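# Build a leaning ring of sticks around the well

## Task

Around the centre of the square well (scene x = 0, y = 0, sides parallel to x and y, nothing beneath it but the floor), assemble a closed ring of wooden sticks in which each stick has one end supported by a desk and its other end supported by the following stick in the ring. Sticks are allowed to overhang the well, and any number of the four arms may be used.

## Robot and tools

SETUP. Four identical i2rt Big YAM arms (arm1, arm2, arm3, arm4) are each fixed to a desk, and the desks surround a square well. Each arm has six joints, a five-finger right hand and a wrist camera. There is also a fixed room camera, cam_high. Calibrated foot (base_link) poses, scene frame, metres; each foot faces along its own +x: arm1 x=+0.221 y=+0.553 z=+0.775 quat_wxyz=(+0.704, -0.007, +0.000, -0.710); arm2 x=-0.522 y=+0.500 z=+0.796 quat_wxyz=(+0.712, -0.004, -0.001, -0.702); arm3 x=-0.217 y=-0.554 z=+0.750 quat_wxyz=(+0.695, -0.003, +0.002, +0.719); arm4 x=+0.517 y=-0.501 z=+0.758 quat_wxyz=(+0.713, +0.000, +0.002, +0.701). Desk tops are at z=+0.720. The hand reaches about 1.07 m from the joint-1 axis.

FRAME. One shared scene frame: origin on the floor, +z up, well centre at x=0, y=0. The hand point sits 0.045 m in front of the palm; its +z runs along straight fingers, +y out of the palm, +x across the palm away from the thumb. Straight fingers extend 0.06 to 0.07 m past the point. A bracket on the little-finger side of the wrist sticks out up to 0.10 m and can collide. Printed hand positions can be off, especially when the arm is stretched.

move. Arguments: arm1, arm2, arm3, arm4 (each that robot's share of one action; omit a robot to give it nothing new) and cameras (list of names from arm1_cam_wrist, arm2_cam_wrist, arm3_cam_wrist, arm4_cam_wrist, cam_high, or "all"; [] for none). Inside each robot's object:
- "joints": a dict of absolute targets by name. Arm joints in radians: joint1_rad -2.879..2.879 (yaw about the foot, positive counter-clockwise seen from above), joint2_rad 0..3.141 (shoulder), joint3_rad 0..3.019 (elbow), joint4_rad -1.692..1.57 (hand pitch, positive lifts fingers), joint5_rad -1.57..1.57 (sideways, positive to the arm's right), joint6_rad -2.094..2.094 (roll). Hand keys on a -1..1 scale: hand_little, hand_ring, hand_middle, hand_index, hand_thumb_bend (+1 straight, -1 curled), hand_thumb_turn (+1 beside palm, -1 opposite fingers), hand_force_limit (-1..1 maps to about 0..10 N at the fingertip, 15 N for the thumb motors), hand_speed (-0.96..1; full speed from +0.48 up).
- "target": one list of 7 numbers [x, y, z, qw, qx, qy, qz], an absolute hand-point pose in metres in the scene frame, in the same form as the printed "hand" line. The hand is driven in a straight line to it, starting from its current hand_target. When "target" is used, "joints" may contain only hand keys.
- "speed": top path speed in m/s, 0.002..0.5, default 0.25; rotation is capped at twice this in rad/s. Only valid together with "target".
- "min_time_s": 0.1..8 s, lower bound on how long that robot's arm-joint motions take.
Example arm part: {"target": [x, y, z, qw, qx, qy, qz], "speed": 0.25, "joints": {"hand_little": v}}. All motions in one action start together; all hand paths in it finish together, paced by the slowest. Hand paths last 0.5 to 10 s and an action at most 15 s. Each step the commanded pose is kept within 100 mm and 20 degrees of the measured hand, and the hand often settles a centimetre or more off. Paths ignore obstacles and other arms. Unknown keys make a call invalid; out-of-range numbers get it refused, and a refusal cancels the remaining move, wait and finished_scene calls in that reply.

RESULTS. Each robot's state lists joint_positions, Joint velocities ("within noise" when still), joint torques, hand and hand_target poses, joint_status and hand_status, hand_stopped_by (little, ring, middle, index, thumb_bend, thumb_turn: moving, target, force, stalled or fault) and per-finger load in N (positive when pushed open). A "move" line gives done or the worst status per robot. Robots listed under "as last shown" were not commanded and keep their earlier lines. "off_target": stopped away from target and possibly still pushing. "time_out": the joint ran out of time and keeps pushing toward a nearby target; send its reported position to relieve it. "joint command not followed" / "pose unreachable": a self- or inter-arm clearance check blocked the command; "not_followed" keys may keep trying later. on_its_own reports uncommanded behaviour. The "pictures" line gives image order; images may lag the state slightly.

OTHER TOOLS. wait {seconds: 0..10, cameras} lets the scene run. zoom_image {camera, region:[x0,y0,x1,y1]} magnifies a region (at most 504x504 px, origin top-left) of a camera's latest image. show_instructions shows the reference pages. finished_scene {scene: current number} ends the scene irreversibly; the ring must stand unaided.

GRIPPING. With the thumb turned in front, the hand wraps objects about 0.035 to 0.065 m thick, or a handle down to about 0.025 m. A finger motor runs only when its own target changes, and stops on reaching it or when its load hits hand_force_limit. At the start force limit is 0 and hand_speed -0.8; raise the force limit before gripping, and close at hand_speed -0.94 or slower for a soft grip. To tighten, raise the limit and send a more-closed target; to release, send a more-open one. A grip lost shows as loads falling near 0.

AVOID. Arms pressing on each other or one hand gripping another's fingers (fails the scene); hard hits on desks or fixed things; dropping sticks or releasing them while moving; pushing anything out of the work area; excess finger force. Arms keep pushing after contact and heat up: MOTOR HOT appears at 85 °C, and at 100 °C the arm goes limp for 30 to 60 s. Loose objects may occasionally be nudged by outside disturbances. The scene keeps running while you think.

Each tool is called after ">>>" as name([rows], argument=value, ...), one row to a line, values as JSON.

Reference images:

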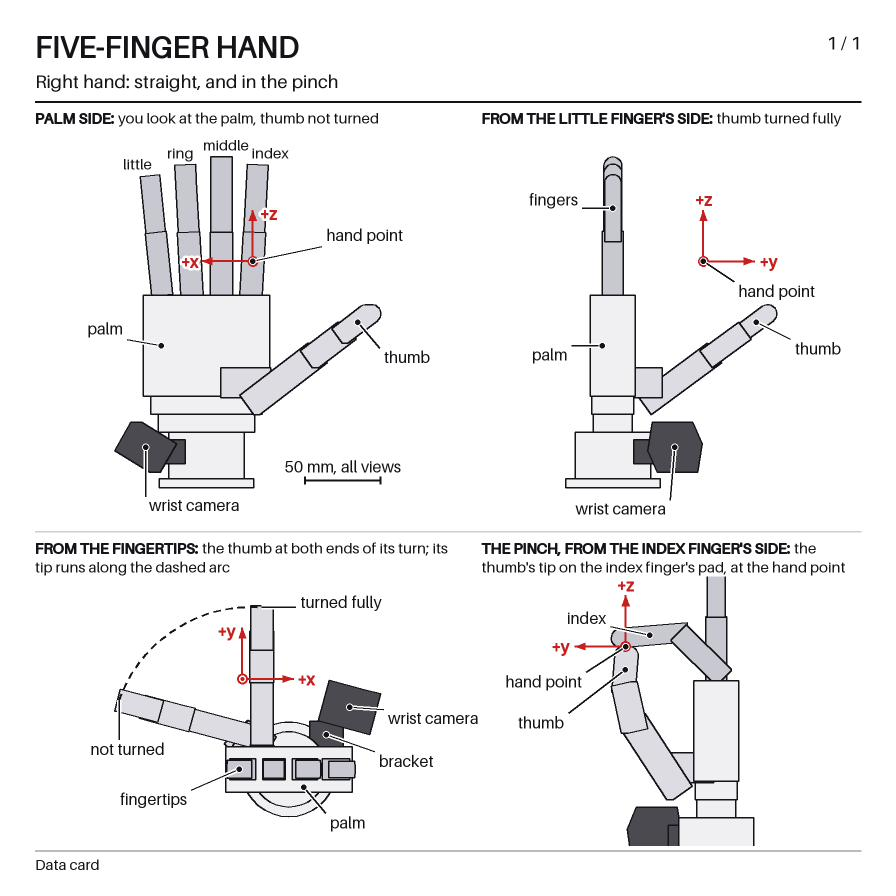

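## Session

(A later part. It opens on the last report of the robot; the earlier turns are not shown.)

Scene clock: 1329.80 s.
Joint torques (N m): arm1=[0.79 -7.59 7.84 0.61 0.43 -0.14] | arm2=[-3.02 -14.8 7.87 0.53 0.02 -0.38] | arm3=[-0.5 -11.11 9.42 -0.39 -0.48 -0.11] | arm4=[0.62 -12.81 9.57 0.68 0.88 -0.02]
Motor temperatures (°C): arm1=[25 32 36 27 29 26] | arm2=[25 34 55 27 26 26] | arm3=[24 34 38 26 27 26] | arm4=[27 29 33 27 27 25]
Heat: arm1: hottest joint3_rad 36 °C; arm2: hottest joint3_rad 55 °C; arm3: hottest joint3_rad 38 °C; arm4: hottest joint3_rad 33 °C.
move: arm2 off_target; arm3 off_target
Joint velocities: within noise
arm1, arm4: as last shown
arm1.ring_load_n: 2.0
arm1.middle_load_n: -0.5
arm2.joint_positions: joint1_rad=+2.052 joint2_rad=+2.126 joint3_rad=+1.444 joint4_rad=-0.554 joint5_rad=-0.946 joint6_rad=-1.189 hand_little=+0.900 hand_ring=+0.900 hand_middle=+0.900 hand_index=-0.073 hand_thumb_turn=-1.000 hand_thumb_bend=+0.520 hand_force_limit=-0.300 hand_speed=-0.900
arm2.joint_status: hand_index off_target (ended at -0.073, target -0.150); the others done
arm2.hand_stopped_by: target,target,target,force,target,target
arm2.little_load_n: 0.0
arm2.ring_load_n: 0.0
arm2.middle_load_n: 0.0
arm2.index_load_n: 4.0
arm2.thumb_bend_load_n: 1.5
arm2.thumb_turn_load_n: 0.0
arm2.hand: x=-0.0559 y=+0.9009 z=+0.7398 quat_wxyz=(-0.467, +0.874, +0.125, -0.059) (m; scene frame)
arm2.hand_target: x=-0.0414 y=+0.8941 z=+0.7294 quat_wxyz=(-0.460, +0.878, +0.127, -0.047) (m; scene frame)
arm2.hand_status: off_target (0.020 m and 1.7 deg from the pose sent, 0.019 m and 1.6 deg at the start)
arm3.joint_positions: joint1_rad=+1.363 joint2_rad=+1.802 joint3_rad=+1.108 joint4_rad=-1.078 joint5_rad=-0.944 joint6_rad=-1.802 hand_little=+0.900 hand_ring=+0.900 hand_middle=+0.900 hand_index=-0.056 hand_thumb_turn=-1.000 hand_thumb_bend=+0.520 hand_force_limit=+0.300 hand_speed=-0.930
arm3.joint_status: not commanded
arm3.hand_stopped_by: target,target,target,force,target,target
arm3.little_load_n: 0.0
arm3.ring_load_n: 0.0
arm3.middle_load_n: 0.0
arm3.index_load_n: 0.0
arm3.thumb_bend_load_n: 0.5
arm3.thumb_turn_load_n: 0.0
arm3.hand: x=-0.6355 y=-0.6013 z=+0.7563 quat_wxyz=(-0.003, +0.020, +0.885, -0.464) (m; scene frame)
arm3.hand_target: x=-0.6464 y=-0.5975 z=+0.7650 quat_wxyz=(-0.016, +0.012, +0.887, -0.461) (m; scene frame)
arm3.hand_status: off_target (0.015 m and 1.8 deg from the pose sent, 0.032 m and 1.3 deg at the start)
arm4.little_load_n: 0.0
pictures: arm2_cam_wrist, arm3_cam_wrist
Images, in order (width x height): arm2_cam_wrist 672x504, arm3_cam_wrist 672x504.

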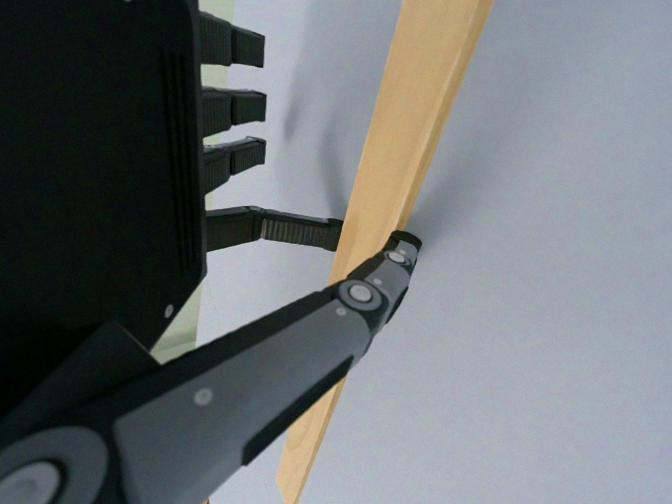

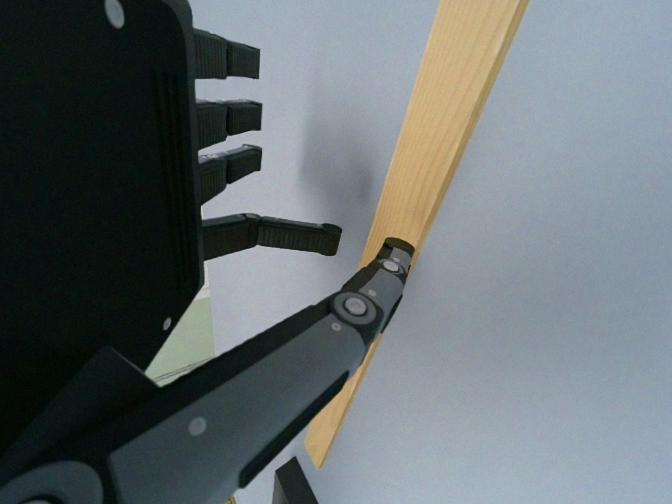

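>>> move(arm2={"target": [-0.0410, 0.8945, 0.737, 0.45954, -0.87770, -0.12758, 0.04692], "speed": 0.05}, arm3={"joints": {"hand_index": 0.4, "hand_speed": -0.6}})

>>> move(arm2={"joints": {"hand_index": -0.16, "hand_force_limit": 0.3, "hand_speed": -0.93}}, cameras=["arm2_cam_wrist","arm3_cam_wrist","cam_high"])

Scene clock: 1343.47 s.
Joint torques (N m): arm1=[1.55 -8.64 7.88 0.31 0.48 -0.11] | arm2=[-3.02 -15.68 8.06 0.09 0 -0.35] | arm3=[-0.62 -11.16 9.42 -0.4 -0.48 -0.11] | arm4=[0.5 -12.75 9.59 0.69 0.88 -0.02]
Motor temperatures (°C): arm1=[25 32 36 27 29 26] | arm2=[25 34 54 27 26 26] | arm3=[24 34 39 26 27 26] | arm4=[27 29 33 27 27 25]
Heat: arm1: hottest joint3_rad 36 °C; arm2: hottest joint3_rad 54 °C; arm3: hottest joint3_rad 39 °C; arm4: hottest joint3_rad 33 °C.
move: arm2 off_target; arm3 done
Joint velocities: within noise
arm1, arm4: as last shown
arm1.ring_load_n: 1.5
arm1.middle_load_n: 0.0
arm2.joint_positions: joint1_rad=+2.052 joint2_rad=+2.126 joint3_rad=+1.444 joint4_rad=-0.557 joint5_rad=-0.945 joint6_rad=-1.192 hand_little=+0.900 hand_ring=+0.900 hand_middle=+0.900 hand_index=-0.073 hand_thumb_turn=-1.000 hand_thumb_bend=+0.520 hand_force_limit=-0.300 hand_speed=-0.900
arm2.joint_status: not commanded
arm2.hand_stopped_by: target,target,target,force,target,target
arm2.little_load_n: 0.0
arm2.ring_load_n: 0.0
arm2.middle_load_n: 0.0
arm2.index_load_n: 4.5
arm2.thumb_bend_load_n: 1.5
arm2.thumb_turn_load_n: -0.5
arm2.hand: x=-0.0562 y=+0.9005 z=+0.7395 quat_wxyz=(-0.466, +0.874, +0.125, -0.059) (m; scene frame)
arm2.hand_target: x=-0.0412 y=+0.8942 z=+0.7373 quat_wxyz=(-0.460, +0.878, +0.127, -0.047) (m; scene frame)
arm2.hand_status: off_target (0.017 m and 1.6 deg from the pose sent, 0.017 m and 1.7 deg at the start)
arm3.joint_positions: joint1_rad=+1.363 joint2_rad=+1.802 joint3_rad=+1.108 joint4_rad=-1.078 joint5_rad=-0.944 joint6_rad=-1.802 hand_little=+0.900 hand_ring=+0.900 hand_middle=+0.900 hand_index=+0.400 hand_thumb_turn=-1.000 hand_thumb_bend=+0.520 hand_force_limit=+0.300 hand_speed=-0.600
arm3.joint_status: all done
arm3.hand_stopped_by: target,target,target,target,target,target
arm3.little_load_n: 0.0
arm3.ring_load_n: 0.0
arm3.middle_load_n: 0.0
arm3.index_load_n: 0.0
arm3.thumb_bend_load_n: 0.0
arm3.thumb_turn_load_n: 0.0
arm3.hand: x=-0.6355 y=-0.6013 z=+0.7563 quat_wxyz=(-0.003, +0.020, +0.885, -0.464) (m; scene frame)
arm3.hand_target: x=-0.6464 y=-0.5975 z=+0.7650 quat_wxyz=(-0.016, +0.012, +0.887, -0.461) (m; scene frame)
arm3.hand_status: not commanded
pictures: none

Scene clock: 1343.90 s.
Joint torques (N m): arm1=[0.85 -8.41 7.95 0.44 0.45 -0.11] | arm2=[-3.02 -15.62 8.05 0.1 0 -0.35] | arm3=[-0.62 -11.11 9.4 -0.39 -0.48 -0.11] | arm4=[0.56 -12.75 9.59 0.69 0.88 -0.02]
Motor temperatures (°C): arm1=[25 32 36 27 29 26] | arm2=[25 34 54 27 26 26] | arm3=[24 34 39 26 27 26] | arm4=[27 29 33 27 27 25]
Heat: arm1: hottest joint3_rad 36 °C; arm2: hottest joint3_rad 54 °C; arm3: hottest joint3_rad 39 °C; arm4: hottest joint3_rad 33 °C.
move: arm2 off_target
Joint velocities: within noise
arm1.joint_positions: joint1_rad=+2.103 joint2_rad=+1.508 joint3_rad=+0.655 joint4_rad=-0.466 joint5_rad=+0.932 joint6_rad=+1.244 hand_little=+0.900 hand_ring=-0.101 hand_middle=+0.900 hand_index=-0.087 hand_thumb_turn=-1.000 hand_thumb_bend=+0.522 hand_force_limit=-0.600 hand_speed=-0.920
arm1.joint_status: not commanded
arm1.hand_stopped_by: target,force,target,force,target,target
arm1.little_load_n: 0.0
arm1.ring_load_n: 2.0
arm1.middle_load_n: 0.0
arm1.index_load_n: 6.5
arm1.thumb_bend_load_n: 8.5
arm1.thumb_turn_load_n: 0.5
arm1.hand: x=+0.6149 y=+0.6454 z=+0.7619 quat_wxyz=(-0.149, +0.317, -0.829, +0.435) (m; scene frame)
arm1.hand_target: x=+0.6250 y=+0.6461 z=+0.7721 quat_wxyz=(-0.156, +0.309, -0.831, +0.435) (m; scene frame)
arm1.hand_status: not commanded
arm2.joint_positions: joint1_rad=+2.052 joint2_rad=+2.126 joint3_rad=+1.444 joint4_rad=-0.557 joint5_rad=-0.945 joint6_rad=-1.192 hand_little=+0.900 hand_ring=+0.900 hand_middle=+0.900 hand_index=-0.083 hand_thumb_turn=-1.000 hand_thumb_bend=+0.521 hand_force_limit=+0.300 hand_speed=-0.930
arm2.joint_status: hand_index off_target (ended at -0.083, target -0.160); the others done
arm2.hand_stopped_by: target,target,target,force,target,target
arm2.little_load_n: 0.0
arm2.ring_load_n: 0.0
arm2.middle_load_n: 0.0
arm2.index_load_n: 6.5
arm2.thumb_bend_load_n: 4.0
arm2.thumb_turn_load_n: -0.5
arm2.hand: x=-0.0563 y=+0.9004 z=+0.7395 quat_wxyz=(-0.466, +0.874, +0.125, -0.059) (m; scene frame)
arm2.hand_target: x=-0.0412 y=+0.8942 z=+0.7372 quat_wxyz=(-0.460, +0.878, +0.127, -0.047) (m; scene frame)
arm2.hand_status: not commanded
arm3, arm4: as last shown
arm4.thumb_bend_load_n: 12.0
pictures: arm2_cam_wrist, arm3_cam_wrist, cam_high
Images, in order (width x height): arm2_cam_wrist 672x504, arm3_cam_wrist 672x504, cam_high 672x504.

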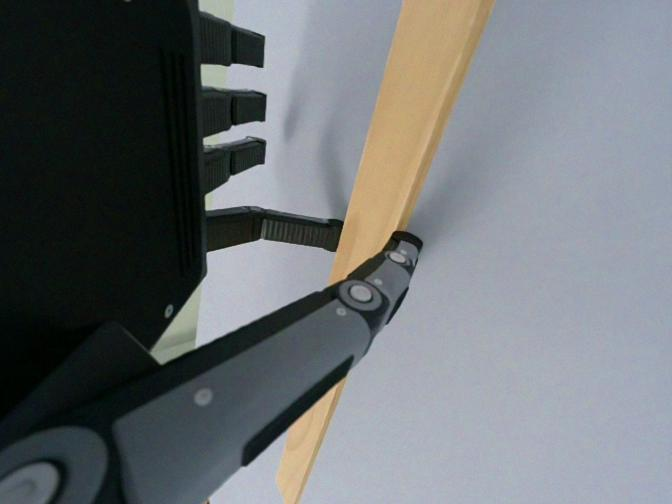

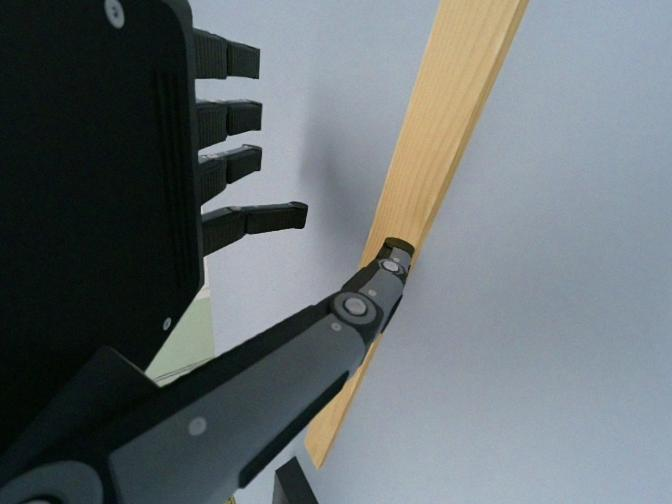

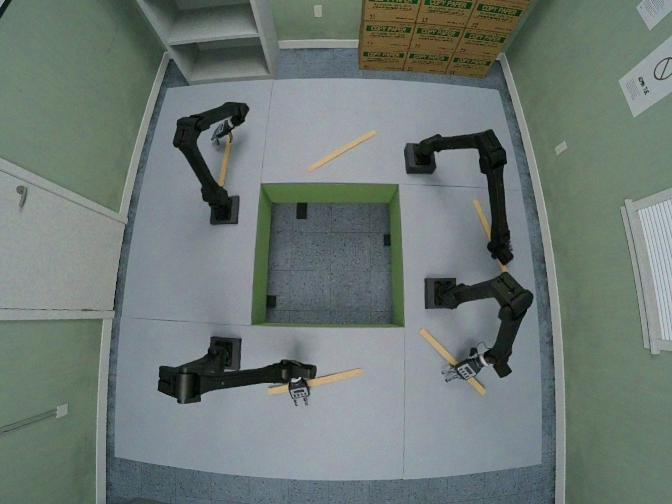

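>>> move(arm2={"joints": {"hand_index": -0.17, "hand_force_limit": 0.55, "hand_speed": -0.93}})

>>> move(arm2={"target": [-0.0410, 0.8945, 0.775, 0.45954, -0.87770, -0.12758, 0.04692], "speed": 0.05}, cameras=["arm2_cam_wrist"])

Scene clock: 1353.97 s.
Joint torques (N m): arm1=[1.2 -8.59 7.76 0.43 0.48 -0.15] | arm2=[-3.02 -15.62 8.06 0.1 0 -0.35] | arm3=[-0.56 -11.11 9.43 -0.4 -0.48 -0.11] | arm4=[0.44 -12.81 9.58 0.7 0.88 -0.02]
Motor temperatures (°C): arm1=[25 33 36 27 29 26] | arm2=[25 34 54 27 26 26] | arm3=[24 35 40 26 27 26] | arm4=[27 29 33 27 27 25]
Heat: arm1: hottest joint3_rad 36 °C; arm2: hottest joint3_rad 54 °C; arm3: hottest joint3_rad 40 °C; arm4: hottest joint3_rad 33 °C.
move: arm2 off_target
Joint velocities: within noise
arm1, arm3, arm4: as last shown
arm1.index_load_n: 6.0
arm1.thumb_bend_load_n: 9.0
arm2.joint_positions: joint1_rad=+2.052 joint2_rad=+2.126 joint3_rad=+1.444 joint4_rad=-0.557 joint5_rad=-0.945 joint6_rad=-1.192 hand_little=+0.900 hand_ring=+0.900 hand_middle=+0.900 hand_index=-0.087 hand_thumb_turn=-1.000 hand_thumb_bend=+0.521 hand_force_limit=+0.550 hand_speed=-0.930
arm2.joint_status: hand_index off_target (ended at -0.087, target -0.170); the others done
arm2.hand_stopped_by: target,target,target,force,target,target
arm2.little_load_n: 0.0
arm2.ring_load_n: 0.0
arm2.middle_load_n: 0.0
arm2.index_load_n: 8.0
arm2.thumb_bend_load_n: 5.5
arm2.thumb_turn_load_n: -0.5
arm2.hand: x=-0.0563 y=+0.9004 z=+0.7395 quat_wxyz=(-0.466, +0.874, +0.125, -0.059) (m; scene frame)
arm2.hand_target: x=-0.0412 y=+0.8942 z=+0.7372 quat_wxyz=(-0.460, +0.878, +0.127, -0.047) (m; scene frame)
arm2.hand_status: not commanded
arm3.ring_load_n: -0.5
arm4.thumb_bend_load_n: 11.5
pictures: none

Scene clock: 1355.40 s.
Joint torques (N m): arm1=[0.91 -8.7 7.88 0.4 0.52 -0.13] | arm2=[-2.49 -18.2 9.05 0.21 -0.64 -0.22] | arm3=[-0.56 -11.11 9.43 -0.4 -0.48 -0.11] | arm4=[0.5 -12.75 9.55 0.69 0.87 -0.02]
Motor temperatures (°C): arm1=[25 33 36 27 29 26] | arm2=[25 34 54 27 26 26] | arm3=[24 35 40 26 27 26] | arm4=[27 29 33 27 27 25]
Heat: arm1: hottest joint3_rad 36 °C; arm2: hottest joint3_rad 54 °C; arm3: hottest joint3_rad 40 °C; arm4: hottest joint3_rad 33 °C.
move: arm2 off_target
Joint velocities: within noise
arm1, arm3, arm4: as last shown
arm1.index_load_n: 6.5
arm1.thumb_bend_load_n: 8.5
arm2.joint_positions: joint1_rad=+2.045 joint2_rad=+2.102 joint3_rad=+1.444 joint4_rad=-0.639 joint5_rad=-0.927 joint6_rad=-1.203 hand_little=+0.900 hand_ring=+0.900 hand_middle=+0.900 hand_index=-0.087 hand_thumb_turn=-1.000 hand_thumb_bend=+0.522 hand_force_limit=+0.550 hand_speed=-0.930
arm2.joint_status: not commanded
arm2.hand_stopped_by: target,target,target,force,target,target
arm2.little_load_n: 0.0
arm2.ring_load_n: 0.0
arm2.middle_load_n: 0.0
arm2.index_load_n: 5.5
arm2.thumb_bend_load_n: 7.0
arm2.thumb_turn_load_n: -1.5
arm2.hand: x=-0.0635 y=+0.8880 z=+0.7489 quat_wxyz=(-0.450, +0.882, +0.113, -0.075) (m; scene frame)
arm2.hand_target: x=-0.0419 y=+0.8939 z=+0.7754 quat_wxyz=(-0.459, +0.878, +0.128, -0.047) (m; scene frame)
arm2.hand_status: off_target (0.035 m and 3.8 deg from the pose sent, 0.039 m and 1.7 deg at the start)
arm3.ring_load_n: 0.0
arm4.thumb_turn_load_n: 1.0
pictures: arm2_cam_wrist
Images, in order (width x height): arm2_cam_wrist 672x504.

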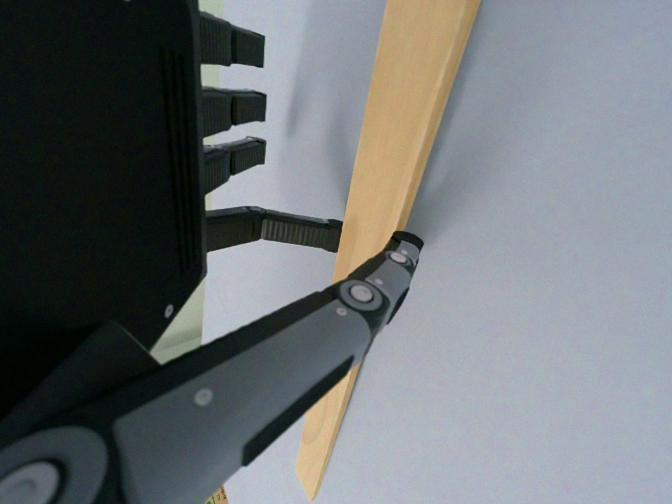

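>>> move(arm2={"target": [-0.0410, 0.8945, 0.79, 0.45954, -0.87770, -0.12758, 0.04692], "speed": 0.05}, cameras=["arm2_cam_wrist"])

>>> move(arm2={"joints": {"hand_ring": -0.2, "hand_force_limit": -0.6, "hand_speed": -0.92}}, cameras=["arm2_cam_wrist"])

Scene clock: 1362.87 s.
Joint torques (N m): arm1=[1.26 -8.41 7.79 0.34 0.5 -0.15] | arm2=[-2.49 -18.08 9.69 0.23 -0.65 -0.26] | arm3=[-0.56 -11.22 9.42 -0.39 -0.48 -0.11] | arm4=[0.5 -12.86 9.58 0.69 0.88 -0.03]
Motor temperatures (°C): arm1=[25 33 36 27 29 26] | arm2=[25 35 55 27 26 26] | arm3=[24 35 41 26 27 26] | arm4=[27 29 33 27 27 25]
Heat: arm1: hottest joint3_rad 36 °C; arm2: hottest joint3_rad 55 °C; arm3: hottest joint3_rad 41 °C; arm4: hottest joint3_rad 33 °C.
move: arm2 off_target
Joint velocities: within noise
arm1, arm3, arm4: as last shown
arm1.ring_load_n: 1.5
arm1.middle_load_n: -0.5
arm2.joint_positions: joint1_rad=+2.045 joint2_rad=+2.079 joint3_rad=+1.444 joint4_rad=-0.669 joint5_rad=-0.926 joint6_rad=-1.203 hand_little=+0.900 hand_ring=+0.900 hand_middle=+0.900 hand_index=-0.087 hand_thumb_turn=-1.000 hand_thumb_bend=+0.522 hand_force_limit=+0.550 hand_speed=-0.930
arm2.joint_status: not commanded
arm2.hand_stopped_by: target,target,target,force,target,target
arm2.little_load_n: 0.0
arm2.ring_load_n: 0.0
arm2.middle_load_n: 0.0
arm2.index_load_n: 5.5
arm2.thumb_bend_load_n: 7.0
arm2.thumb_turn_load_n: -1.0
arm2.hand: x=-0.0663 y=+0.8865 z=+0.7614 quat_wxyz=(-0.449, +0.883, +0.111, -0.078) (m; scene frame)
arm2.hand_target: x=-0.0422 y=+0.8937 z=+0.7907 quat_wxyz=(-0.459, +0.878, +0.128, -0.047) (m; scene frame)
arm2.hand_status: off_target (0.039 m and 4.2 deg from the pose sent, 0.047 m and 3.8 deg at the start)
arm3.thumb_bend_load_n: 0.5
arm4.index_load_n: 7.0
arm4.thumb_turn_load_n: 0.5
pictures: arm2_cam_wrist
Images, in order (width x height): arm2_cam_wrist 672x504.

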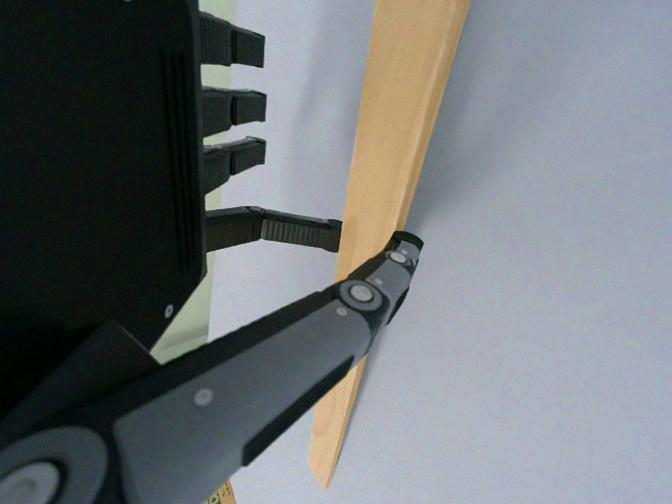

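Scene clock: 1367.47 s.
Joint torques (N m): arm1=[0.97 -7.88 7.9 0.25 0.51 -0.11] | arm2=[-2.55 -18.08 9.69 0.25 -0.64 -0.26] | arm3=[-0.56 -11.11 9.43 -0.39 -0.48 -0.11] | arm4=[0.56 -12.86 9.59 0.69 0.87 -0.02]
Motor temperatures (°C): arm1=[25 33 36 27 29 26] | arm2=[25 35 55 27 26 26] | arm3=[24 35 41 26 27 26] | arm4=[27 29 33 27 27 25]
Heat: arm1: hottest joint3_rad 36 °C; arm2: hottest joint3_rad 55 °C; arm3: hottest joint3_rad 41 °C; arm4: hottest joint3_rad 33 °C.
move: arm2 off_target
Joint velocities: within noise
arm1, arm3: as last shown
arm1.ring_load_n: 2.0
arm1.middle_load_n: 0.0
arm1.index_load_n: 6.0
arm2.joint_positions: joint1_rad=+2.045 joint2_rad=+2.079 joint3_rad=+1.444 joint4_rad=-0.669 joint5_rad=-0.926 joint6_rad=-1.203 hand_little=+0.900 hand_ring=-0.049 hand_middle=+0.900 hand_index=-0.087 hand_thumb_turn=-1.000 hand_thumb_bend=+0.522 hand_force_limit=-0.600 hand_speed=-0.920
arm2.joint_status: hand_ring off_target (ended at -0.049, target -0.200); the others done
arm2.hand_stopped_by: target,force,target,force,target,target
arm2.little_load_n: -0.5
arm2.ring_load_n: 2.0
arm2.middle_load_n: 0.0
arm2.index_load_n: 4.5
arm2.thumb_bend_load_n: 8.5
arm2.thumb_turn_load_n: 1.0
arm2.hand: x=-0.0663 y=+0.8865 z=+0.7614 quat_wxyz=(-0.449, +0.883, +0.111, -0.078) (m; scene frame)
arm2.hand_target: x=-0.0422 y=+0.8938 z=+0.7907 quat_wxyz=(-0.459, +0.878, +0.127, -0.047) (m; scene frame)
arm2.hand_status: not commanded
arm3.thumb_bend_load_n: 0.0
arm3.thumb_turn_load_n: 0.5
arm4.joint_positions: joint1_rad=-0.032 joint2_rad=+1.570 joint3_rad=+0.732 joint4_rad=-0.421 joint5_rad=+0.916 joint6_rad=+1.123 hand_little=+0.900 hand_ring=-0.064 hand_middle=+0.900 hand_index=-0.090 hand_thumb_turn=-1.000 hand_thumb_bend=+0.522 hand_force_limit=-0.600 hand_speed=-0.920
arm4.joint_status: not commanded
arm4.hand_stopped_by: target,force,target,force,target,target
arm4.little_load_n: 0.0
arm4.ring_load_n: 2.5
arm4.middle_load_n: 0.0
arm4.index_load_n: 7.0
arm4.thumb_bend_load_n: 11.5
arm4.thumb_turn_load_n: 0.5
arm4.hand: x=+0.6506 y=-0.0851 z=+0.7488 quat_wxyz=(-0.341, +0.701, -0.547, +0.304) (m; scene frame)
arm4.hand_target: x=+0.6520 y=-0.0677 z=+0.7681 quat_wxyz=(-0.358, +0.693, -0.554, +0.292) (m; scene frame)
arm4.hand_status: not commanded
pictures: arm2_cam_wrist
Images, in order (width x height): arm2_cam_wrist 672x504.

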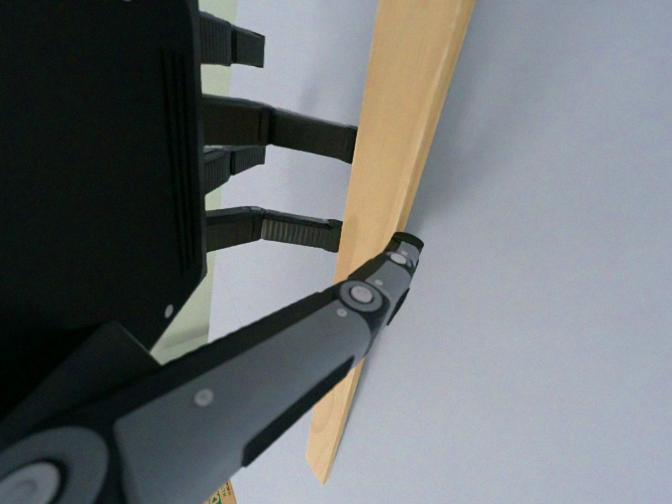

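>>> move(arm2={"joints": {"hand_index": -0.18, "hand_force_limit": 0.4, "hand_speed": -0.93}}, arm3={"target": [-0.6400, -0.5810, 0.765, -0.01580, 0.01145, 0.88692, -0.46151], "speed": 0.1})

>>> move(arm3={"target": [-0.6400, -0.5830, 0.745, -0.01580, 0.01145, 0.88692, -0.46151], "speed": 0.1}, cameras=["arm3_cam_wrist"])

Scene clock: 1383.00 s.
Joint torques (N m): arm1=[1.03 -8.23 8.03 0.5 0.5 -0.14] | arm2=[-2.49 -18.08 9.69 0.25 -0.65 -0.26] | arm3=[-0.97 -10.99 9.42 -0.49 -0.45 -0.13] | arm4=[0.5 -12.81 9.59 0.69 0.88 -0.02]
Motor temperatures (°C): arm1=[25 33 36 27 29 26] | arm2=[25 36 56 27 26 26] | arm3=[24 36 41 26 27 26] | arm4=[27 29 33 27 27 25]
Heat: arm1: hottest joint3_rad 36 °C; arm2: hottest joint3_rad 56 °C; arm3: hottest joint3_rad 41 °C; arm4: hottest joint3_rad 33 °C.
move: arm2 off_target; arm3 off_target
Joint velocities: within noise
arm1, arm4: as last shown
arm1.ring_load_n: 1.5
arm1.index_load_n: 6.5
arm1.thumb_bend_load_n: 9.0
arm1.thumb_turn_load_n: 1.0
arm2.joint_positions: joint1_rad=+2.045 joint2_rad=+2.079 joint3_rad=+1.444 joint4_rad=-0.669 joint5_rad=-0.926 joint6_rad=-1.203 hand_little=+0.900 hand_ring=-0.049 hand_middle=+0.900 hand_index=-0.098 hand_thumb_turn=-1.000 hand_thumb_bend=+0.523 hand_force_limit=+0.400 hand_speed=-0.930
arm2.joint_status: hand_index off_target (ended at -0.098, target -0.180); the others done
arm2.hand_stopped_by: target,force,target,force,target,target
arm2.little_load_n: 0.0
arm2.ring_load_n: 1.5
arm2.middle_load_n: 0.0
arm2.index_load_n: 7.0
arm2.thumb_bend_load_n: 11.5
arm2.thumb_turn_load_n: 0.0
arm2.hand: x=-0.0662 y=+0.8865 z=+0.7614 quat_wxyz=(-0.449, +0.883, +0.112, -0.078) (m; scene frame)
arm2.hand_target: x=-0.0422 y=+0.8938 z=+0.7907 quat_wxyz=(-0.459, +0.878, +0.128, -0.046) (m; scene frame)
arm2.hand_status: not commanded
arm3.joint_positions: joint1_rad=+1.329 joint2_rad=+1.802 joint3_rad=+1.108 joint4_rad=-1.127 joint5_rad=-0.937 joint6_rad=-1.863 hand_little=+0.900 hand_ring=+0.900 hand_middle=+0.900 hand_index=+0.400 hand_thumb_turn=-1.000 hand_thumb_bend=+0.520 hand_force_limit=+0.300 hand_speed=-0.600
arm3.joint_status: not commanded
arm3.hand_stopped_by: target,target,target,target,target,target
arm3.little_load_n: 0.0
arm3.ring_load_n: 0.0
arm3.middle_load_n: 0.0
arm3.index_load_n: 0.0
arm3.thumb_bend_load_n: 0.0
arm3.thumb_turn_load_n: 0.0
arm3.hand: x=-0.6288 y=-0.5869 z=+0.7572 quat_wxyz=(-0.003, +0.019, +0.885, -0.465) (m; scene frame)
arm3.hand_target: x=-0.6398 y=-0.5810 z=+0.7650 quat_wxyz=(-0.016, +0.012, +0.887, -0.461) (m; scene frame)
arm3.hand_status: off_target (0.015 m and 1.8 deg from the pose sent, 0.023 m and 1.8 deg at the start)
arm4.index_load_n: 6.5
pictures: none

Scene clock: 1384.03 s.
Joint torques (N m): arm1=[1.08 -8.41 7.92 0.42 0.51 -0.1] | arm2=[-2.55 -18.08 9.69 0.25 -0.64 -0.26] | arm3=[-0.56 -8.59 7.87 0.39 -0.49 -0.07] | arm4=[0.5 -12.75 9.58 0.69 0.88 -0.03]
Motor temperatures (°C): arm1=[25 33 36 27 29 26] | arm2=[25 36 56 27 26 26] | arm3=[24 36 41 26 27 26] | arm4=[27 29 33 27 27 25]
Heat: arm1: hottest joint3_rad 36 °C; arm2: hottest joint3_rad 56 °C; arm3: hottest joint3_rad 41 °C; arm4: hottest joint3_rad 33 °C.
move: arm3 done
Joint velocities: within noise
arm1, arm2, arm4: as last shown
arm1.index_load_n: 6.0
arm1.thumb_bend_load_n: 8.5
arm1.thumb_turn_load_n: 0.5
arm3.joint_positions: joint1_rad=+1.329 joint2_rad=+1.802 joint3_rad=+1.108 joint4_rad=-1.090 joint5_rad=-0.937 joint6_rad=-1.863 hand_little=+0.900 hand_ring=+0.900 hand_middle=+0.900 hand_index=+0.400 hand_thumb_turn=-1.000 hand_thumb_bend=+0.520 hand_force_limit=+0.300 hand_speed=-0.600
arm3.joint_status: not commanded
arm3.hand_stopped_by: target,target,target,target,target,target
arm3.little_load_n: 0.0
arm3.ring_load_n: 0.0
arm3.middle_load_n: 0.0
arm3.index_load_n: 0.0
arm3.thumb_bend_load_n: 0.0
arm3.thumb_turn_load_n: 0.0
arm3.hand: x=-0.6371 y=-0.5852 z=+0.7547 quat_wxyz=(-0.019, +0.011, +0.887, -0.462) (m; scene frame)
arm3.hand_target: x=-0.6397 y=-0.5830 z=+0.7451 quat_wxyz=(-0.016, +0.012, +0.887, -0.462) (m; scene frame)
arm3.hand_status: done (0.010 m and 0.3 deg from the pose sent, 0.017 m and 1.8 deg at the start)
pictures: arm3_cam_wrist
Images, in order (width x height): arm3_cam_wrist 672x504.

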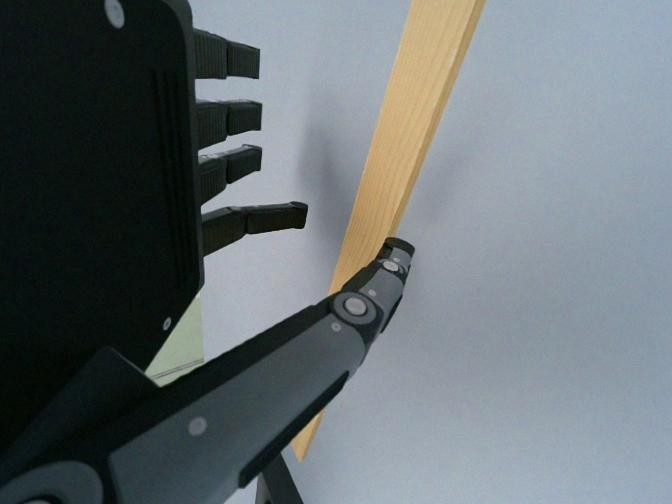

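>>> move(arm3={"target": [-0.6400, -0.5850, 0.728, -0.01580, 0.01145, 0.88692, -0.46151], "speed": 0.05}, cameras=["arm3_cam_wrist"])

Scene clock: 1389.83 s.
Joint torques (N m): arm1=[0.62 -8.12 7.91 0.39 0.52 -0.12] | arm2=[-2.49 -18.08 9.69 0.25 -0.64 -0.26] | arm3=[-0.21 -8.88 6.53 0.32 -0.53 -0.01] | arm4=[0.5 -12.81 9.58 0.7 0.88 -0.02]
Motor temperatures (°C): arm1=[25 33 36 27 29 26] | arm2=[25 37 56 27 26 26] | arm3=[24 36 41 26 27 26] | arm4=[27 29 33 27 27 25]
Heat: arm1: hottest joint3_rad 36 °C; arm2: hottest joint3_rad 56 °C; arm3: hottest joint3_rad 41 °C; arm4: hottest joint3_rad 33 °C.
move: arm3 off_target
Joint velocities: within noise
arm1, arm2, arm4: as last shown
arm1.ring_load_n: 2.0
arm1.middle_load_n: -0.5
arm1.index_load_n: 6.5
arm1.thumb_turn_load_n: 1.0
arm2.ring_load_n: 2.0
arm3.joint_positions: joint1_rad=+1.329 joint2_rad=+1.831 joint3_rad=+1.108 joint4_rad=-1.043 joint5_rad=-0.937 joint6_rad=-1.863 hand_little=+0.900 hand_ring=+0.900 hand_middle=+0.900 hand_index=+0.400 hand_thumb_turn=-1.000 hand_thumb_bend=+0.520 hand_force_limit=+0.300 hand_speed=-0.600
arm3.joint_status: not commanded
arm3.hand_stopped_by: target,target,target,target,target,target
arm3.little_load_n: 0.0
arm3.ring_load_n: 0.0
arm3.middle_load_n: -0.5
arm3.index_load_n: 0.0
arm3.thumb_bend_load_n: 0.0
arm3.thumb_turn_load_n: 0.0
arm3.hand: x=-0.6442 y=-0.5838 z=+0.7407 quat_wxyz=(-0.027, +0.007, +0.887, -0.460) (m; scene frame)
arm3.hand_target: x=-0.6397 y=-0.5850 z=+0.7284 quat_wxyz=(-0.016, +0.012, +0.887, -0.462) (m; scene frame)
arm3.hand_status: off_target (0.013 m and 1.4 deg from the pose sent, 0.027 m and 0.3 deg at the start)
arm4.thumb_bend_load_n: 12.0
arm4.thumb_turn_load_n: 1.0
pictures: arm3_cam_wrist
Images, in order (width x height): arm3_cam_wrist 672x504.

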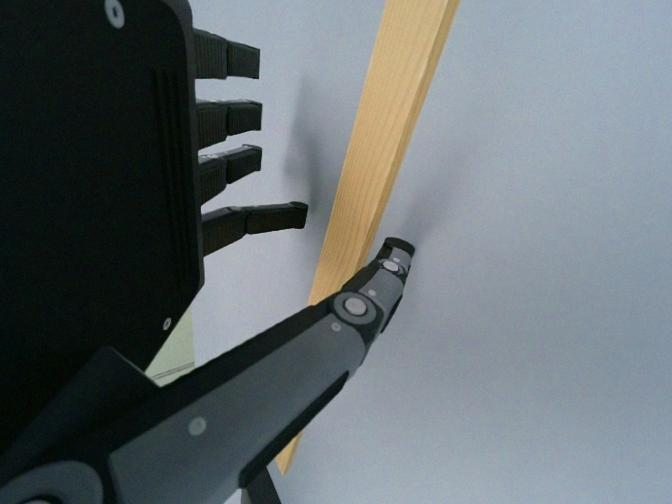

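>>> move(arm3={"target": [-0.6400, -0.5930, 0.718, -0.01580, 0.01145, 0.88692, -0.46151], "speed": 0.05}, cameras=["arm3_cam_wrist"])

Scene clock: 1395.20 s.
Joint torques (N m): arm1=[0.79 -7.65 7.83 0.38 0.51 -0.14] | arm2=[-2.49 -18.08 9.69 0.25 -0.64 -0.26] | arm3=[0.85 -8.7 6.01 0.51 -0.61 0.05] | arm4=[0.56 -12.81 9.57 0.7 0.87 -0.02]
Motor temperatures (°C): arm1=[25 33 36 27 29 26] | arm2=[25 37 56 27 26 26] | arm3=[24 36 41 26 27 26] | arm4=[27 29 33 27 27 25]
Heat: arm1: hottest joint3_rad 36 °C; arm2: hottest joint3_rad 56 °C; arm3: hottest joint3_rad 41 °C; arm4: hottest joint3_rad 33 °C.
move: arm3 off_target
Joint velocities: within noise
arm1.joint_positions: joint1_rad=+2.103 joint2_rad=+1.508 joint3_rad=+0.655 joint4_rad=-0.466 joint5_rad=+0.932 joint6_rad=+1.244 hand_little=+0.900 hand_ring=-0.101 hand_middle=+0.900 hand_index=-0.087 hand_thumb_turn=-1.000 hand_thumb_bend=+0.522 hand_force_limit=-0.600 hand_speed=-0.920
arm1.joint_status: not commanded
arm1.hand_stopped_by: target,force,target,force,target,target
arm1.little_load_n: 0.0
arm1.ring_load_n: 1.5
arm1.middle_load_n: 0.0
arm1.index_load_n: 6.5
arm1.thumb_bend_load_n: 8.5
arm1.thumb_turn_load_n: 0.5
arm1.hand: x=+0.6149 y=+0.6454 z=+0.7619 quat_wxyz=(-0.149, +0.317, -0.829, +0.435) (m; scene frame)
arm1.hand_target: x=+0.6250 y=+0.6461 z=+0.7721 quat_wxyz=(-0.156, +0.309, -0.831, +0.435) (m; scene frame)
arm1.hand_status: not commanded
arm2, arm4: as last shown
arm2.middle_load_n: -0.5
arm3.joint_positions: joint1_rad=+1.333 joint2_rad=+1.838 joint3_rad=+1.097 joint4_rad=-0.996 joint5_rad=-0.938 joint6_rad=-1.845 hand_little=+0.900 hand_ring=+0.900 hand_middle=+0.900 hand_index=+0.400 hand_thumb_turn=-1.000 hand_thumb_bend=+0.520 hand_force_limit=+0.300 hand_speed=-0.600
arm3.joint_status: not commanded
arm3.hand_stopped_by: target,target,target,target,target,target
arm3.little_load_n: 0.0
arm3.ring_load_n: 0.0
arm3.middle_load_n: 0.0
arm3.index_load_n: 0.0
arm3.thumb_bend_load_n: 0.0
arm3.thumb_turn_load_n: 0.0
arm3.hand: x=-0.6477 y=-0.5849 z=+0.7332 quat_wxyz=(-0.034, +0.007, +0.888, -0.459) (m; scene frame)
arm3.hand_target: x=-0.6396 y=-0.5927 z=+0.7186 quat_wxyz=(-0.016, +0.011, +0.887, -0.461) (m; scene frame)
arm3.hand_status: off_target (0.019 m and 2.2 deg from the pose sent, 0.025 m and 1.4 deg at the start)
arm4.middle_load_n: -0.5
arm4.thumb_bend_load_n: 11.5
pictures: arm3_cam_wrist
Images, in order (width x height): arm3_cam_wrist 672x504.

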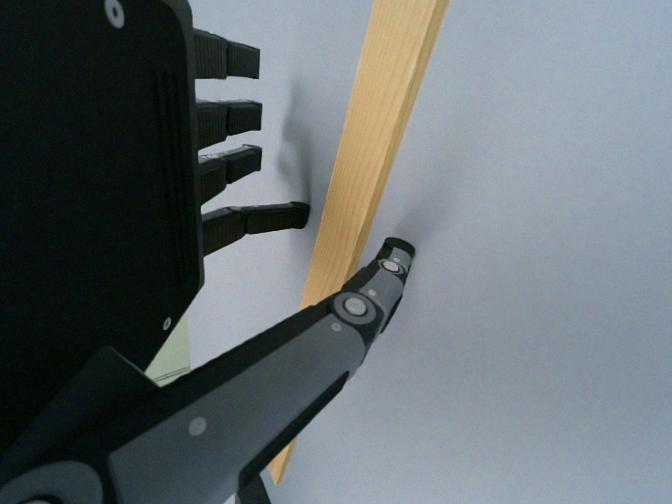

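>>> move(arm3={"target": [-0.6400, -0.5890, 0.727, -0.01580, 0.01145, 0.88692, -0.46151], "speed": 0.05})

>>> move(arm3={"joints": {"hand_index": -0.15, "hand_force_limit": -0.3, "hand_speed": -0.9}}, cameras=["arm3_cam_wrist"])

Scene clock: 1405.03 s.
Joint torques (N m): arm1=[1.61 -8.12 7.8 0.39 0.47 -0.09] | arm2=[-2.49 -18.08 9.69 0.25 -0.64 -0.25] | arm3=[0.15 -9.47 6.94 -0.42 -0.56 -0.05] | arm4=[0.44 -12.75 9.58 0.7 0.88 -0.03]
Motor temperatures (°C): arm1=[25 33 36 27 29 26] | arm2=[25 37 57 27 26 26] | arm3=[24 35 40 26 28 26] | arm4=[27 29 33 27 27 25]
Heat: arm1: hottest joint3_rad 36 °C; arm2: hottest joint3_rad 57 °C; arm3: hottest joint3_rad 40 °C; arm4: hottest joint3_rad 33 °C.
move: arm3 done
Joint velocities: within noise
arm1, arm2, arm4: as last shown
arm1.index_load_n: 6.0
arm2.ring_load_n: 1.5
arm2.middle_load_n: 0.0
arm3.joint_positions: joint1_rad=+1.333 joint2_rad=+1.838 joint3_rad=+1.097 joint4_rad=-1.009 joint5_rad=-0.938 joint6_rad=-1.844 hand_little=+0.900 hand_ring=+0.900 hand_middle=+0.900 hand_index=+0.400 hand_thumb_turn=-1.000 hand_thumb_bend=+0.520 hand_force_limit=+0.300 hand_speed=-0.600
arm3.joint_status: not commanded
arm3.hand_stopped_by: target,target,target,target,target,target
arm3.little_load_n: 0.0
arm3.ring_load_n: 0.0
arm3.middle_load_n: 0.0
arm3.index_load_n: 0.0
arm3.thumb_bend_load_n: 0.0
arm3.thumb_turn_load_n: 0.0
arm3.hand: x=-0.6447 y=-0.5855 z=+0.7339 quat_wxyz=(-0.029, +0.010, +0.888, -0.460) (m; scene frame)
arm3.hand_target: x=-0.6400 y=-0.5889 z=+0.7271 quat_wxyz=(-0.016, +0.011, +0.887, -0.461) (m; scene frame)
arm3.hand_status: done (0.009 m and 1.5 deg from the pose sent, 0.011 m and 2.2 deg at the start)
arm4.middle_load_n: 0.0
arm4.thumb_turn_load_n: 0.5
pictures: none

Scene clock: 1407.20 s.
Joint torques (N m): arm1=[0.79 -8.23 7.98 0.35 0.53 -0.11] | arm2=[-2.49 -18.08 9.69 0.24 -0.64 -0.26] | arm3=[0.09 -9.47 6.94 -0.2 -0.43 -0.05] | arm4=[0.5 -12.86 9.57 0.69 0.88 -0.02]
Motor temperatures (°C): arm1=[25 33 36 27 29 26] | arm2=[25 37 57 27 26 26] | arm3=[24 35 40 26 27 26] | arm4=[27 29 33 27 27 25]
Heat: arm1: hottest joint3_rad 36 °C; arm2: hottest joint3_rad 57 °C; arm3: hottest joint3_rad 40 °C; arm4: hottest joint3_rad 33 °C.
move: arm3 off_target
Joint velocities: within noise
arm1, arm2, arm4: as last shown
arm1.index_load_n: 6.5
arm1.thumb_turn_load_n: 1.0
arm2.ring_load_n: 2.0
arm2.middle_load_n: -0.5
arm3.joint_positions: joint1_rad=+1.334 joint2_rad=+1.838 joint3_rad=+1.097 joint4_rad=-1.013 joint5_rad=-0.941 joint6_rad=-1.844 hand_little=+0.900 hand_ring=+0.900 hand_middle=+0.900 hand_index=-0.064 hand_thumb_turn=-1.000 hand_thumb_bend=+0.521 hand_force_limit=-0.300 hand_speed=-0.900
arm3.joint_status: hand_index off_target (ended at -0.064, target -0.150); the others done
arm3.hand_stopped_by: target,target,target,force,target,target
arm3.little_load_n: 0.0
arm3.ring_load_n: 0.0
arm3.middle_load_n: -0.5
arm3.index_load_n: 4.0
arm3.thumb_bend_load_n: 2.0
arm3.thumb_turn_load_n: -1.5
arm3.hand: x=-0.6439 y=-0.5869 z=+0.7345 quat_wxyz=(-0.027, +0.010, +0.887, -0.461) (m; scene frame)
arm3.hand_target: x=-0.6400 y=-0.5890 z=+0.7271 quat_wxyz=(-0.016, +0.011, +0.887, -0.461) (m; scene frame)
arm3.hand_status: not commanded
pictures: arm3_cam_wrist
Images, in order (width x height): arm3_cam_wrist 672x504.

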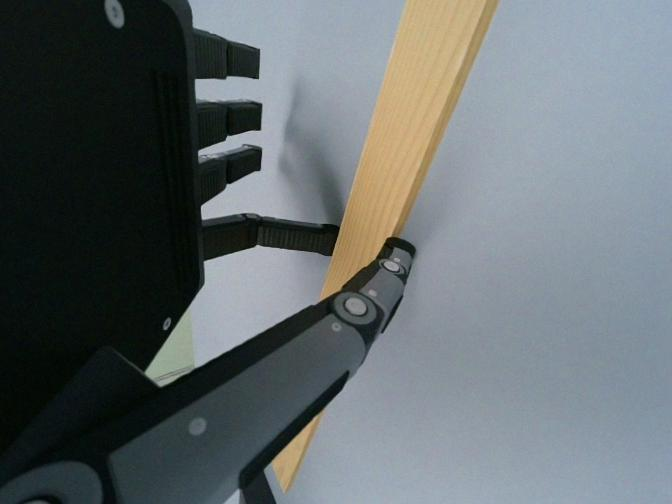

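>>> move(arm3={"joints": {"hand_index": -0.16, "hand_force_limit": 0.3, "hand_speed": -0.93}})

>>> move(arm3={"joints": {"hand_index": -0.17, "hand_force_limit": 0.6, "hand_speed": -0.93}})

Scene clock: 1412.27 s.
Joint torques (N m): arm1=[0.03 -8.59 7.8 0.38 0.48 -0.11] | arm2=[-2.49 -18.08 9.69 0.25 -0.64 -0.26] | arm3=[0.03 -9.47 6.91 -0.2 -0.43 -0.05] | arm4=[0.38 -12.81 9.57 0.69 0.88 -0.02]
Motor temperatures (°C): arm1=[25 33 36 27 29 26] | arm2=[25 38 57 27 26 26] | arm3=[24 35 40 26 27 26] | arm4=[27 29 33 27 27 25]
Heat: arm1: hottest joint3_rad 36 °C; arm2: hottest joint3_rad 57 °C; arm3: hottest joint3_rad 40 °C; arm4: hottest joint3_rad 33 °C.
move: arm3 off_target
Joint velocities: within noise
arm1, arm2, arm4: as last shown
arm1.ring_load_n: 2.0
arm1.index_load_n: 6.0
arm1.thumb_turn_load_n: 0.5
arm2.ring_load_n: 1.5
arm2.middle_load_n: 0.0
arm3.joint_positions: joint1_rad=+1.334 joint2_rad=+1.838 joint3_rad=+1.097 joint4_rad=-1.013 joint5_rad=-0.941 joint6_rad=-1.844 hand_little=+0.900 hand_ring=+0.900 hand_middle=+0.900 hand_index=-0.075 hand_thumb_turn=-1.000 hand_thumb_bend=+0.521 hand_force_limit=+0.300 hand_speed=-0.930
arm3.joint_status: hand_index off_target (ended at -0.075, target -0.160); the others done
arm3.hand_stopped_by: target,target,target,force,target,target
arm3.little_load_n: 0.0
arm3.ring_load_n: 0.0
arm3.middle_load_n: 0.0
arm3.index_load_n: 7.5
arm3.thumb_bend_load_n: 4.5
arm3.thumb_turn_load_n: -2.0
arm3.hand: x=-0.6439 y=-0.5869 z=+0.7345 quat_wxyz=(-0.027, +0.010, +0.887, -0.461) (m; scene frame)
arm3.hand_target: x=-0.6400 y=-0.5890 z=+0.7271 quat_wxyz=(-0.016, +0.011, +0.887, -0.461) (m; scene frame)
arm3.hand_status: not commanded
arm4.ring_load_n: 3.0
pictures: none

Scene clock: 1412.67 s.
Joint torques (N m): arm1=[1.38 -8.29 7.97 0.44 0.49 -0.11] | arm2=[-2.49 -18.08 9.69 0.25 -0.65 -0.26] | arm3=[0.03 -9.52 6.93 -0.2 -0.43 -0.06] | arm4=[0.5 -12.81 9.55 0.69 0.87 -0.02]
Motor temperatures (°C): arm1=[25 33 36 27 29 26] | arm2=[25 38 57 27 26 26] | arm3=[24 35 40 26 27 26] | arm4=[27 29 33 27 27 25]
Heat: arm1: hottest joint3_rad 36 °C; arm2: hottest joint3_rad 57 °C; arm3: hottest joint3_rad 40 °C; arm4: hottest joint3_rad 33 °C.
move: arm3 off_target
Joint velocities: within noise
arm1, arm2: as last shown
arm1.thumb_turn_load_n: 1.0
arm3.joint_positions: joint1_rad=+1.334 joint2_rad=+1.838 joint3_rad=+1.097 joint4_rad=-1.013 joint5_rad=-0.941 joint6_rad=-1.844 hand_little=+0.900 hand_ring=+0.900 hand_middle=+0.900 hand_index=-0.079 hand_thumb_turn=-1.000 hand_thumb_bend=+0.521 hand_force_limit=+0.600 hand_speed=-0.930
arm3.joint_status: hand_index off_target (ended at -0.079, target -0.170); the others done
arm3.hand_stopped_by: target,target,target,force,target,target
arm3.little_load_n: 0.0
arm3.ring_load_n: 0.0
arm3.middle_load_n: -0.5
arm3.index_load_n: 9.0
arm3.thumb_bend_load_n: 5.5
arm3.thumb_turn_load_n: -2.0
arm3.hand: x=-0.6439 y=-0.5869 z=+0.7345 quat_wxyz=(-0.027, +0.010, +0.887, -0.461) (m; scene frame)
arm3.hand_target: x=-0.6400 y=-0.5890 z=+0.7271 quat_wxyz=(-0.016, +0.011, +0.887, -0.461) (m; scene frame)
arm3.hand_status: not commanded
arm4.joint_positions: joint1_rad=-0.032 joint2_rad=+1.570 joint3_rad=+0.732 joint4_rad=-0.421 joint5_rad=+0.916 joint6_rad=+1.123 hand_little=+0.900 hand_ring=-0.064 hand_middle=+0.900 hand_index=-0.090 hand_thumb_turn=-1.000 hand_thumb_bend=+0.522 hand_force_limit=-0.600 hand_speed=-0.920
arm4.joint_status: not commanded
arm4.hand_stopped_by: target,force,target,force,target,target
arm4.little_load_n: 0.0
arm4.ring_load_n: 2.5
arm4.middle_load_n: 0.0
arm4.index_load_n: 6.5
arm4.thumb_bend_load_n: 11.5
arm4.thumb_turn_load_n: 0.5
arm4.hand: x=+0.6506 y=-0.0851 z=+0.7488 quat_wxyz=(-0.341, +0.701, -0.547, +0.304) (m; scene frame)
arm4.hand_target: x=+0.6520 y=-0.0677 z=+0.7681 quat_wxyz=(-0.358, +0.693, -0.554, +0.292) (m; scene frame)
arm4.hand_status: not commanded
pictures: none

>>> move(arm3={"target": [-0.6400, -0.5890, 0.765, -0.01580, 0.01145, 0.88692, -0.46151], "speed": 0.05}, cameras=["arm3_cam_wrist"])

Scene clock: 1419.67 s.
Joint torques (N m): arm1=[0.67 -8.23 7.83 0.44 0.44 -0.11] | arm2=[-2.49 -18.08 9.68 0.24 -0.64 -0.26] | arm3=[0.09 -11.05 9.46 -0.51 -0.51 -0.04] | arm4=[0.5 -12.86 9.55 0.7 0.87 -0.02]
Motor temperatures (°C): arm1=[25 33 36 27 29 26] | arm2=[25 38 57 27 27 26] | arm3=[24 35 40 26 27 26] | arm4=[27 29 33 27 27 25]
Heat: arm1: hottest joint3_rad 36 °C; arm2: hottest joint3_rad 57 °C; arm3: hottest joint3_rad 40 °C; arm4: hottest joint3_rad 33 °C.
move: arm3 off_target
Joint velocities: within noise
arm1, arm4: as last shown
arm1.thumb_turn_load_n: 0.5
arm2.joint_positions: joint1_rad=+2.045 joint2_rad=+2.079 joint3_rad=+1.444 joint4_rad=-0.669 joint5_rad=-0.926 joint6_rad=-1.203 hand_little=+0.900 hand_ring=-0.049 hand_middle=+0.900 hand_index=-0.098 hand_thumb_turn=-1.000 hand_thumb_bend=+0.523 hand_force_limit=+0.400 hand_speed=-0.930
arm2.joint_status: not commanded
arm2.hand_stopped_by: target,force,target,force,target,target
arm2.little_load_n: 0.0
arm2.ring_load_n: 1.5
arm2.middle_load_n: 0.0
arm2.index_load_n: 7.0
arm2.thumb_bend_load_n: 11.0
arm2.thumb_turn_load_n: 0.0
arm2.hand: x=-0.0662 y=+0.8865 z=+0.7614 quat_wxyz=(-0.449, +0.883, +0.112, -0.078) (m; scene frame)
arm2.hand_target: x=-0.0422 y=+0.8938 z=+0.7907 quat_wxyz=(-0.459, +0.878, +0.128, -0.046) (m; scene frame)
arm2.hand_status: not commanded
arm3.joint_positions: joint1_rad=+1.334 joint2_rad=+1.798 joint3_rad=+1.097 joint4_rad=-1.100 joint5_rad=-0.940 joint6_rad=-1.844 hand_little=+0.900 hand_ring=+0.900 hand_middle=+0.900 hand_index=-0.079 hand_thumb_turn=-1.000 hand_thumb_bend=+0.521 hand_force_limit=+0.600 hand_speed=-0.930
arm3.joint_status: not commanded
arm3.hand_stopped_by: target,target,target,force,target,target
arm3.little_load_n: 0.0
arm3.ring_load_n: 0.0
arm3.middle_load_n: 0.0
arm3.index_load_n: 5.5
arm3.thumb_bend_load_n: 4.0
arm3.thumb_turn_load_n: -2.0
arm3.hand: x=-0.6292 y=-0.5895 z=+0.7551 quat_wxyz=(-0.006, +0.021, +0.885, -0.464) (m; scene frame)
arm3.hand_target: x=-0.6399 y=-0.5891 z=+0.7651 quat_wxyz=(-0.016, +0.011, +0.887, -0.462) (m; scene frame)
arm3.hand_status: off_target (0.015 m and 1.6 deg from the pose sent, 0.031 m and 1.3 deg at the start)
arm4.little_load_n: 0.5
arm4.index_load_n: 7.0
arm4.thumb_bend_load_n: 12.0
arm4.thumb_turn_load_n: 1.0
pictures: arm3_cam_wrist
Images, in order (width x height): arm3_cam_wrist 672x504.

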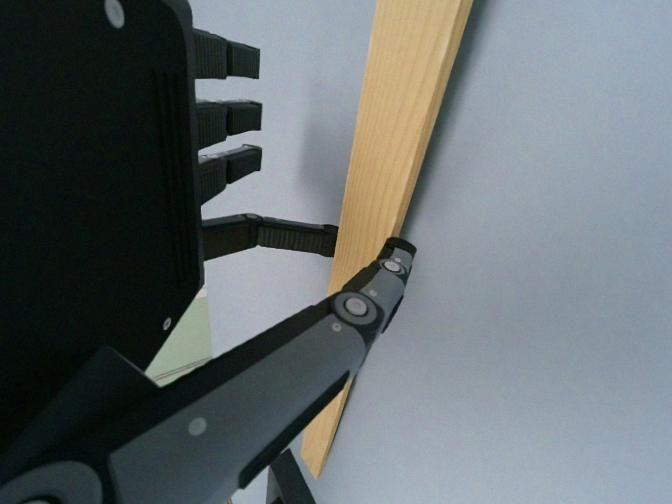

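>>> move(arm3={"joints": {"hand_index": -0.18, "hand_force_limit": 0.4, "hand_speed": -0.93}})

>>> move(arm3={"joints": {"hand_ring": -0.2, "hand_force_limit": -0.6, "hand_speed": -0.92}}, cameras=["arm3_cam_wrist", "cam_high"])

Scene clock: 1424.63 s.
Joint torques (N m): arm1=[0.73 -8.35 7.82 0.34 0.47 -0.11] | arm2=[-2.49 -18.08 9.69 0.25 -0.65 -0.26] | arm3=[0.15 -11.05 9.44 -0.5 -0.5 -0.04] | arm4=[0.44 -12.86 9.59 0.68 0.88 -0.03]
Motor temperatures (°C): arm1=[25 33 36 27 29 26] | arm2=[25 38 57 27 27 26] | arm3=[24 35 40 26 27 26] | arm4=[27 29 33 27 27 25]
Heat: arm1: hottest joint3_rad 36 °C; arm2: hottest joint3_rad 57 °C; arm3: hottest joint3_rad 40 °C; arm4: hottest joint3_rad 33 °C.
move: arm3 off_target
Joint velocities: within noise
arm1, arm2, arm4: as last shown
arm1.little_load_n: -0.5
arm1.index_load_n: 6.5
arm1.thumb_turn_load_n: 1.0
arm2.thumb_bend_load_n: 11.5
arm3.joint_positions: joint1_rad=+1.334 joint2_rad=+1.798 joint3_rad=+1.097 joint4_rad=-1.101 joint5_rad=-0.940 joint6_rad=-1.844 hand_little=+0.900 hand_ring=+0.900 hand_middle=+0.900 hand_index=-0.084 hand_thumb_turn=-1.000 hand_thumb_bend=+0.521 hand_force_limit=+0.400 hand_speed=-0.930
arm3.joint_status: hand_index off_target (ended at -0.084, target -0.180); the others done
arm3.hand_stopped_by: target,target,target,force,target,target
arm3.little_load_n: 0.0
arm3.ring_load_n: 0.0
arm3.middle_load_n: 0.0
arm3.index_load_n: 7.0
arm3.thumb_bend_load_n: 5.5
arm3.thumb_turn_load_n: -2.5
arm3.hand: x=-0.6291 y=-0.5895 z=+0.7552 quat_wxyz=(-0.006, +0.021, +0.885, -0.465) (m; scene frame)
arm3.hand_target: x=-0.6398 y=-0.5891 z=+0.7651 quat_wxyz=(-0.016, +0.011, +0.887, -0.462) (m; scene frame)
arm3.hand_status: not commanded
arm4.little_load_n: 0.0
arm4.middle_load_n: -0.5
arm4.index_load_n: 6.5
arm4.thumb_bend_load_n: 11.5
arm4.thumb_turn_load_n: 0.5
pictures: none

Scene clock: 1429.27 s.
Joint torques (N m): arm1=[1.08 -8 7.9 0.29 0.52 -0.11] | arm2=[-2.49 -18.08 9.69 0.25 -0.64 -0.26] | arm3=[0.15 -11.11 9.46 -0.51 -0.5 -0.05] | arm4=[0.38 -12.75 9.57 0.69 0.87 -0.03]
Motor temperatures (°C): arm1=[25 33 36 27 29 26] | arm2=[25 38 58 27 27 26] | arm3=[24 35 40 26 27 26] | arm4=[27 29 33 27 27 25]
Heat: arm1: hottest joint3_rad 36 °C; arm2: hottest joint3_rad 58 °C; arm3: hottest joint3_rad 40 °C; arm4: hottest joint3_rad 33 °C.
move: arm3 off_target
Joint velocities: within noise
arm1, arm2, arm4: as last shown
arm1.ring_load_n: 1.5
arm1.index_load_n: 6.0
arm1.thumb_bend_load_n: 9.0
arm1.thumb_turn_load_n: 0.5
arm2.thumb_bend_load_n: 11.0
arm3.joint_positions: joint1_rad=+1.334 joint2_rad=+1.798 joint3_rad=+1.097 joint4_rad=-1.101 joint5_rad=-0.940 joint6_rad=-1.844 hand_little=+0.900 hand_ring=-0.056 hand_middle=+0.900 hand_index=-0.084 hand_thumb_turn=-1.000 hand_thumb_bend=+0.522 hand_force_limit=-0.600 hand_speed=-0.920
arm3.joint_status: hand_ring off_target (ended at -0.056, target -0.200); the others done
arm3.hand_stopped_by: target,force,target,force,target,target
arm3.little_load_n: 0.0
arm3.ring_load_n: 2.0
arm3.middle_load_n: 0.0
arm3.index_load_n: 6.5
arm3.thumb_bend_load_n: 7.0
arm3.thumb_turn_load_n: 0.0
arm3.hand: x=-0.6291 y=-0.5895 z=+0.7552 quat_wxyz=(-0.006, +0.021, +0.885, -0.465) (m; scene frame)
arm3.hand_target: x=-0.6398 y=-0.5891 z=+0.7651 quat_wxyz=(-0.016, +0.011, +0.887, -0.462) (m; scene frame)
arm3.hand_status: not commanded
arm4.middle_load_n: 0.0
pictures: arm3_cam_wrist, cam_high
Images, in order (width x height): arm3_cam_wrist 672x504, cam_high 672x504.

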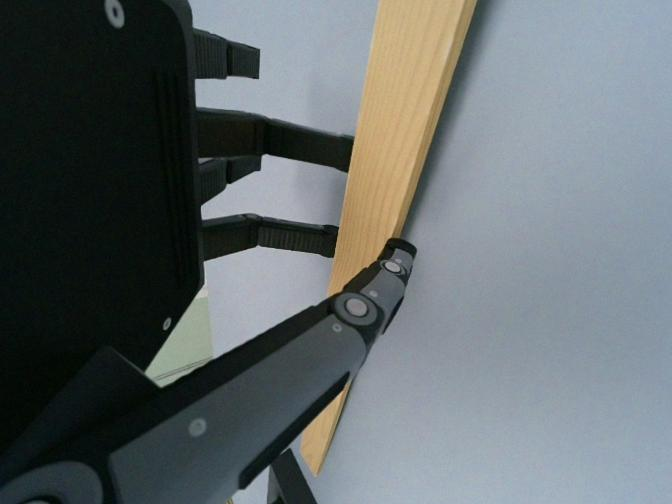

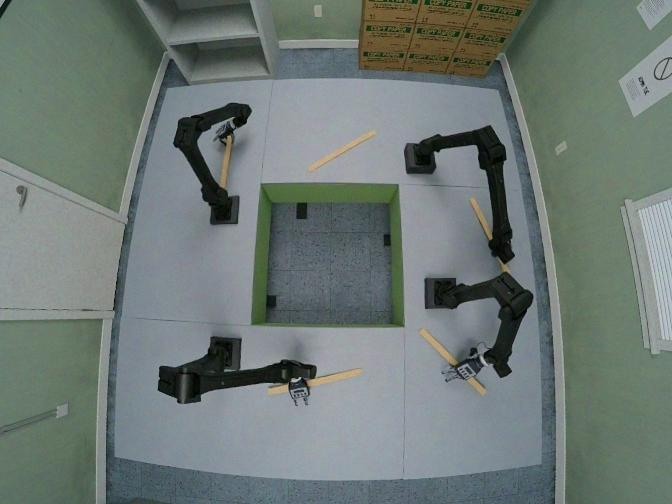

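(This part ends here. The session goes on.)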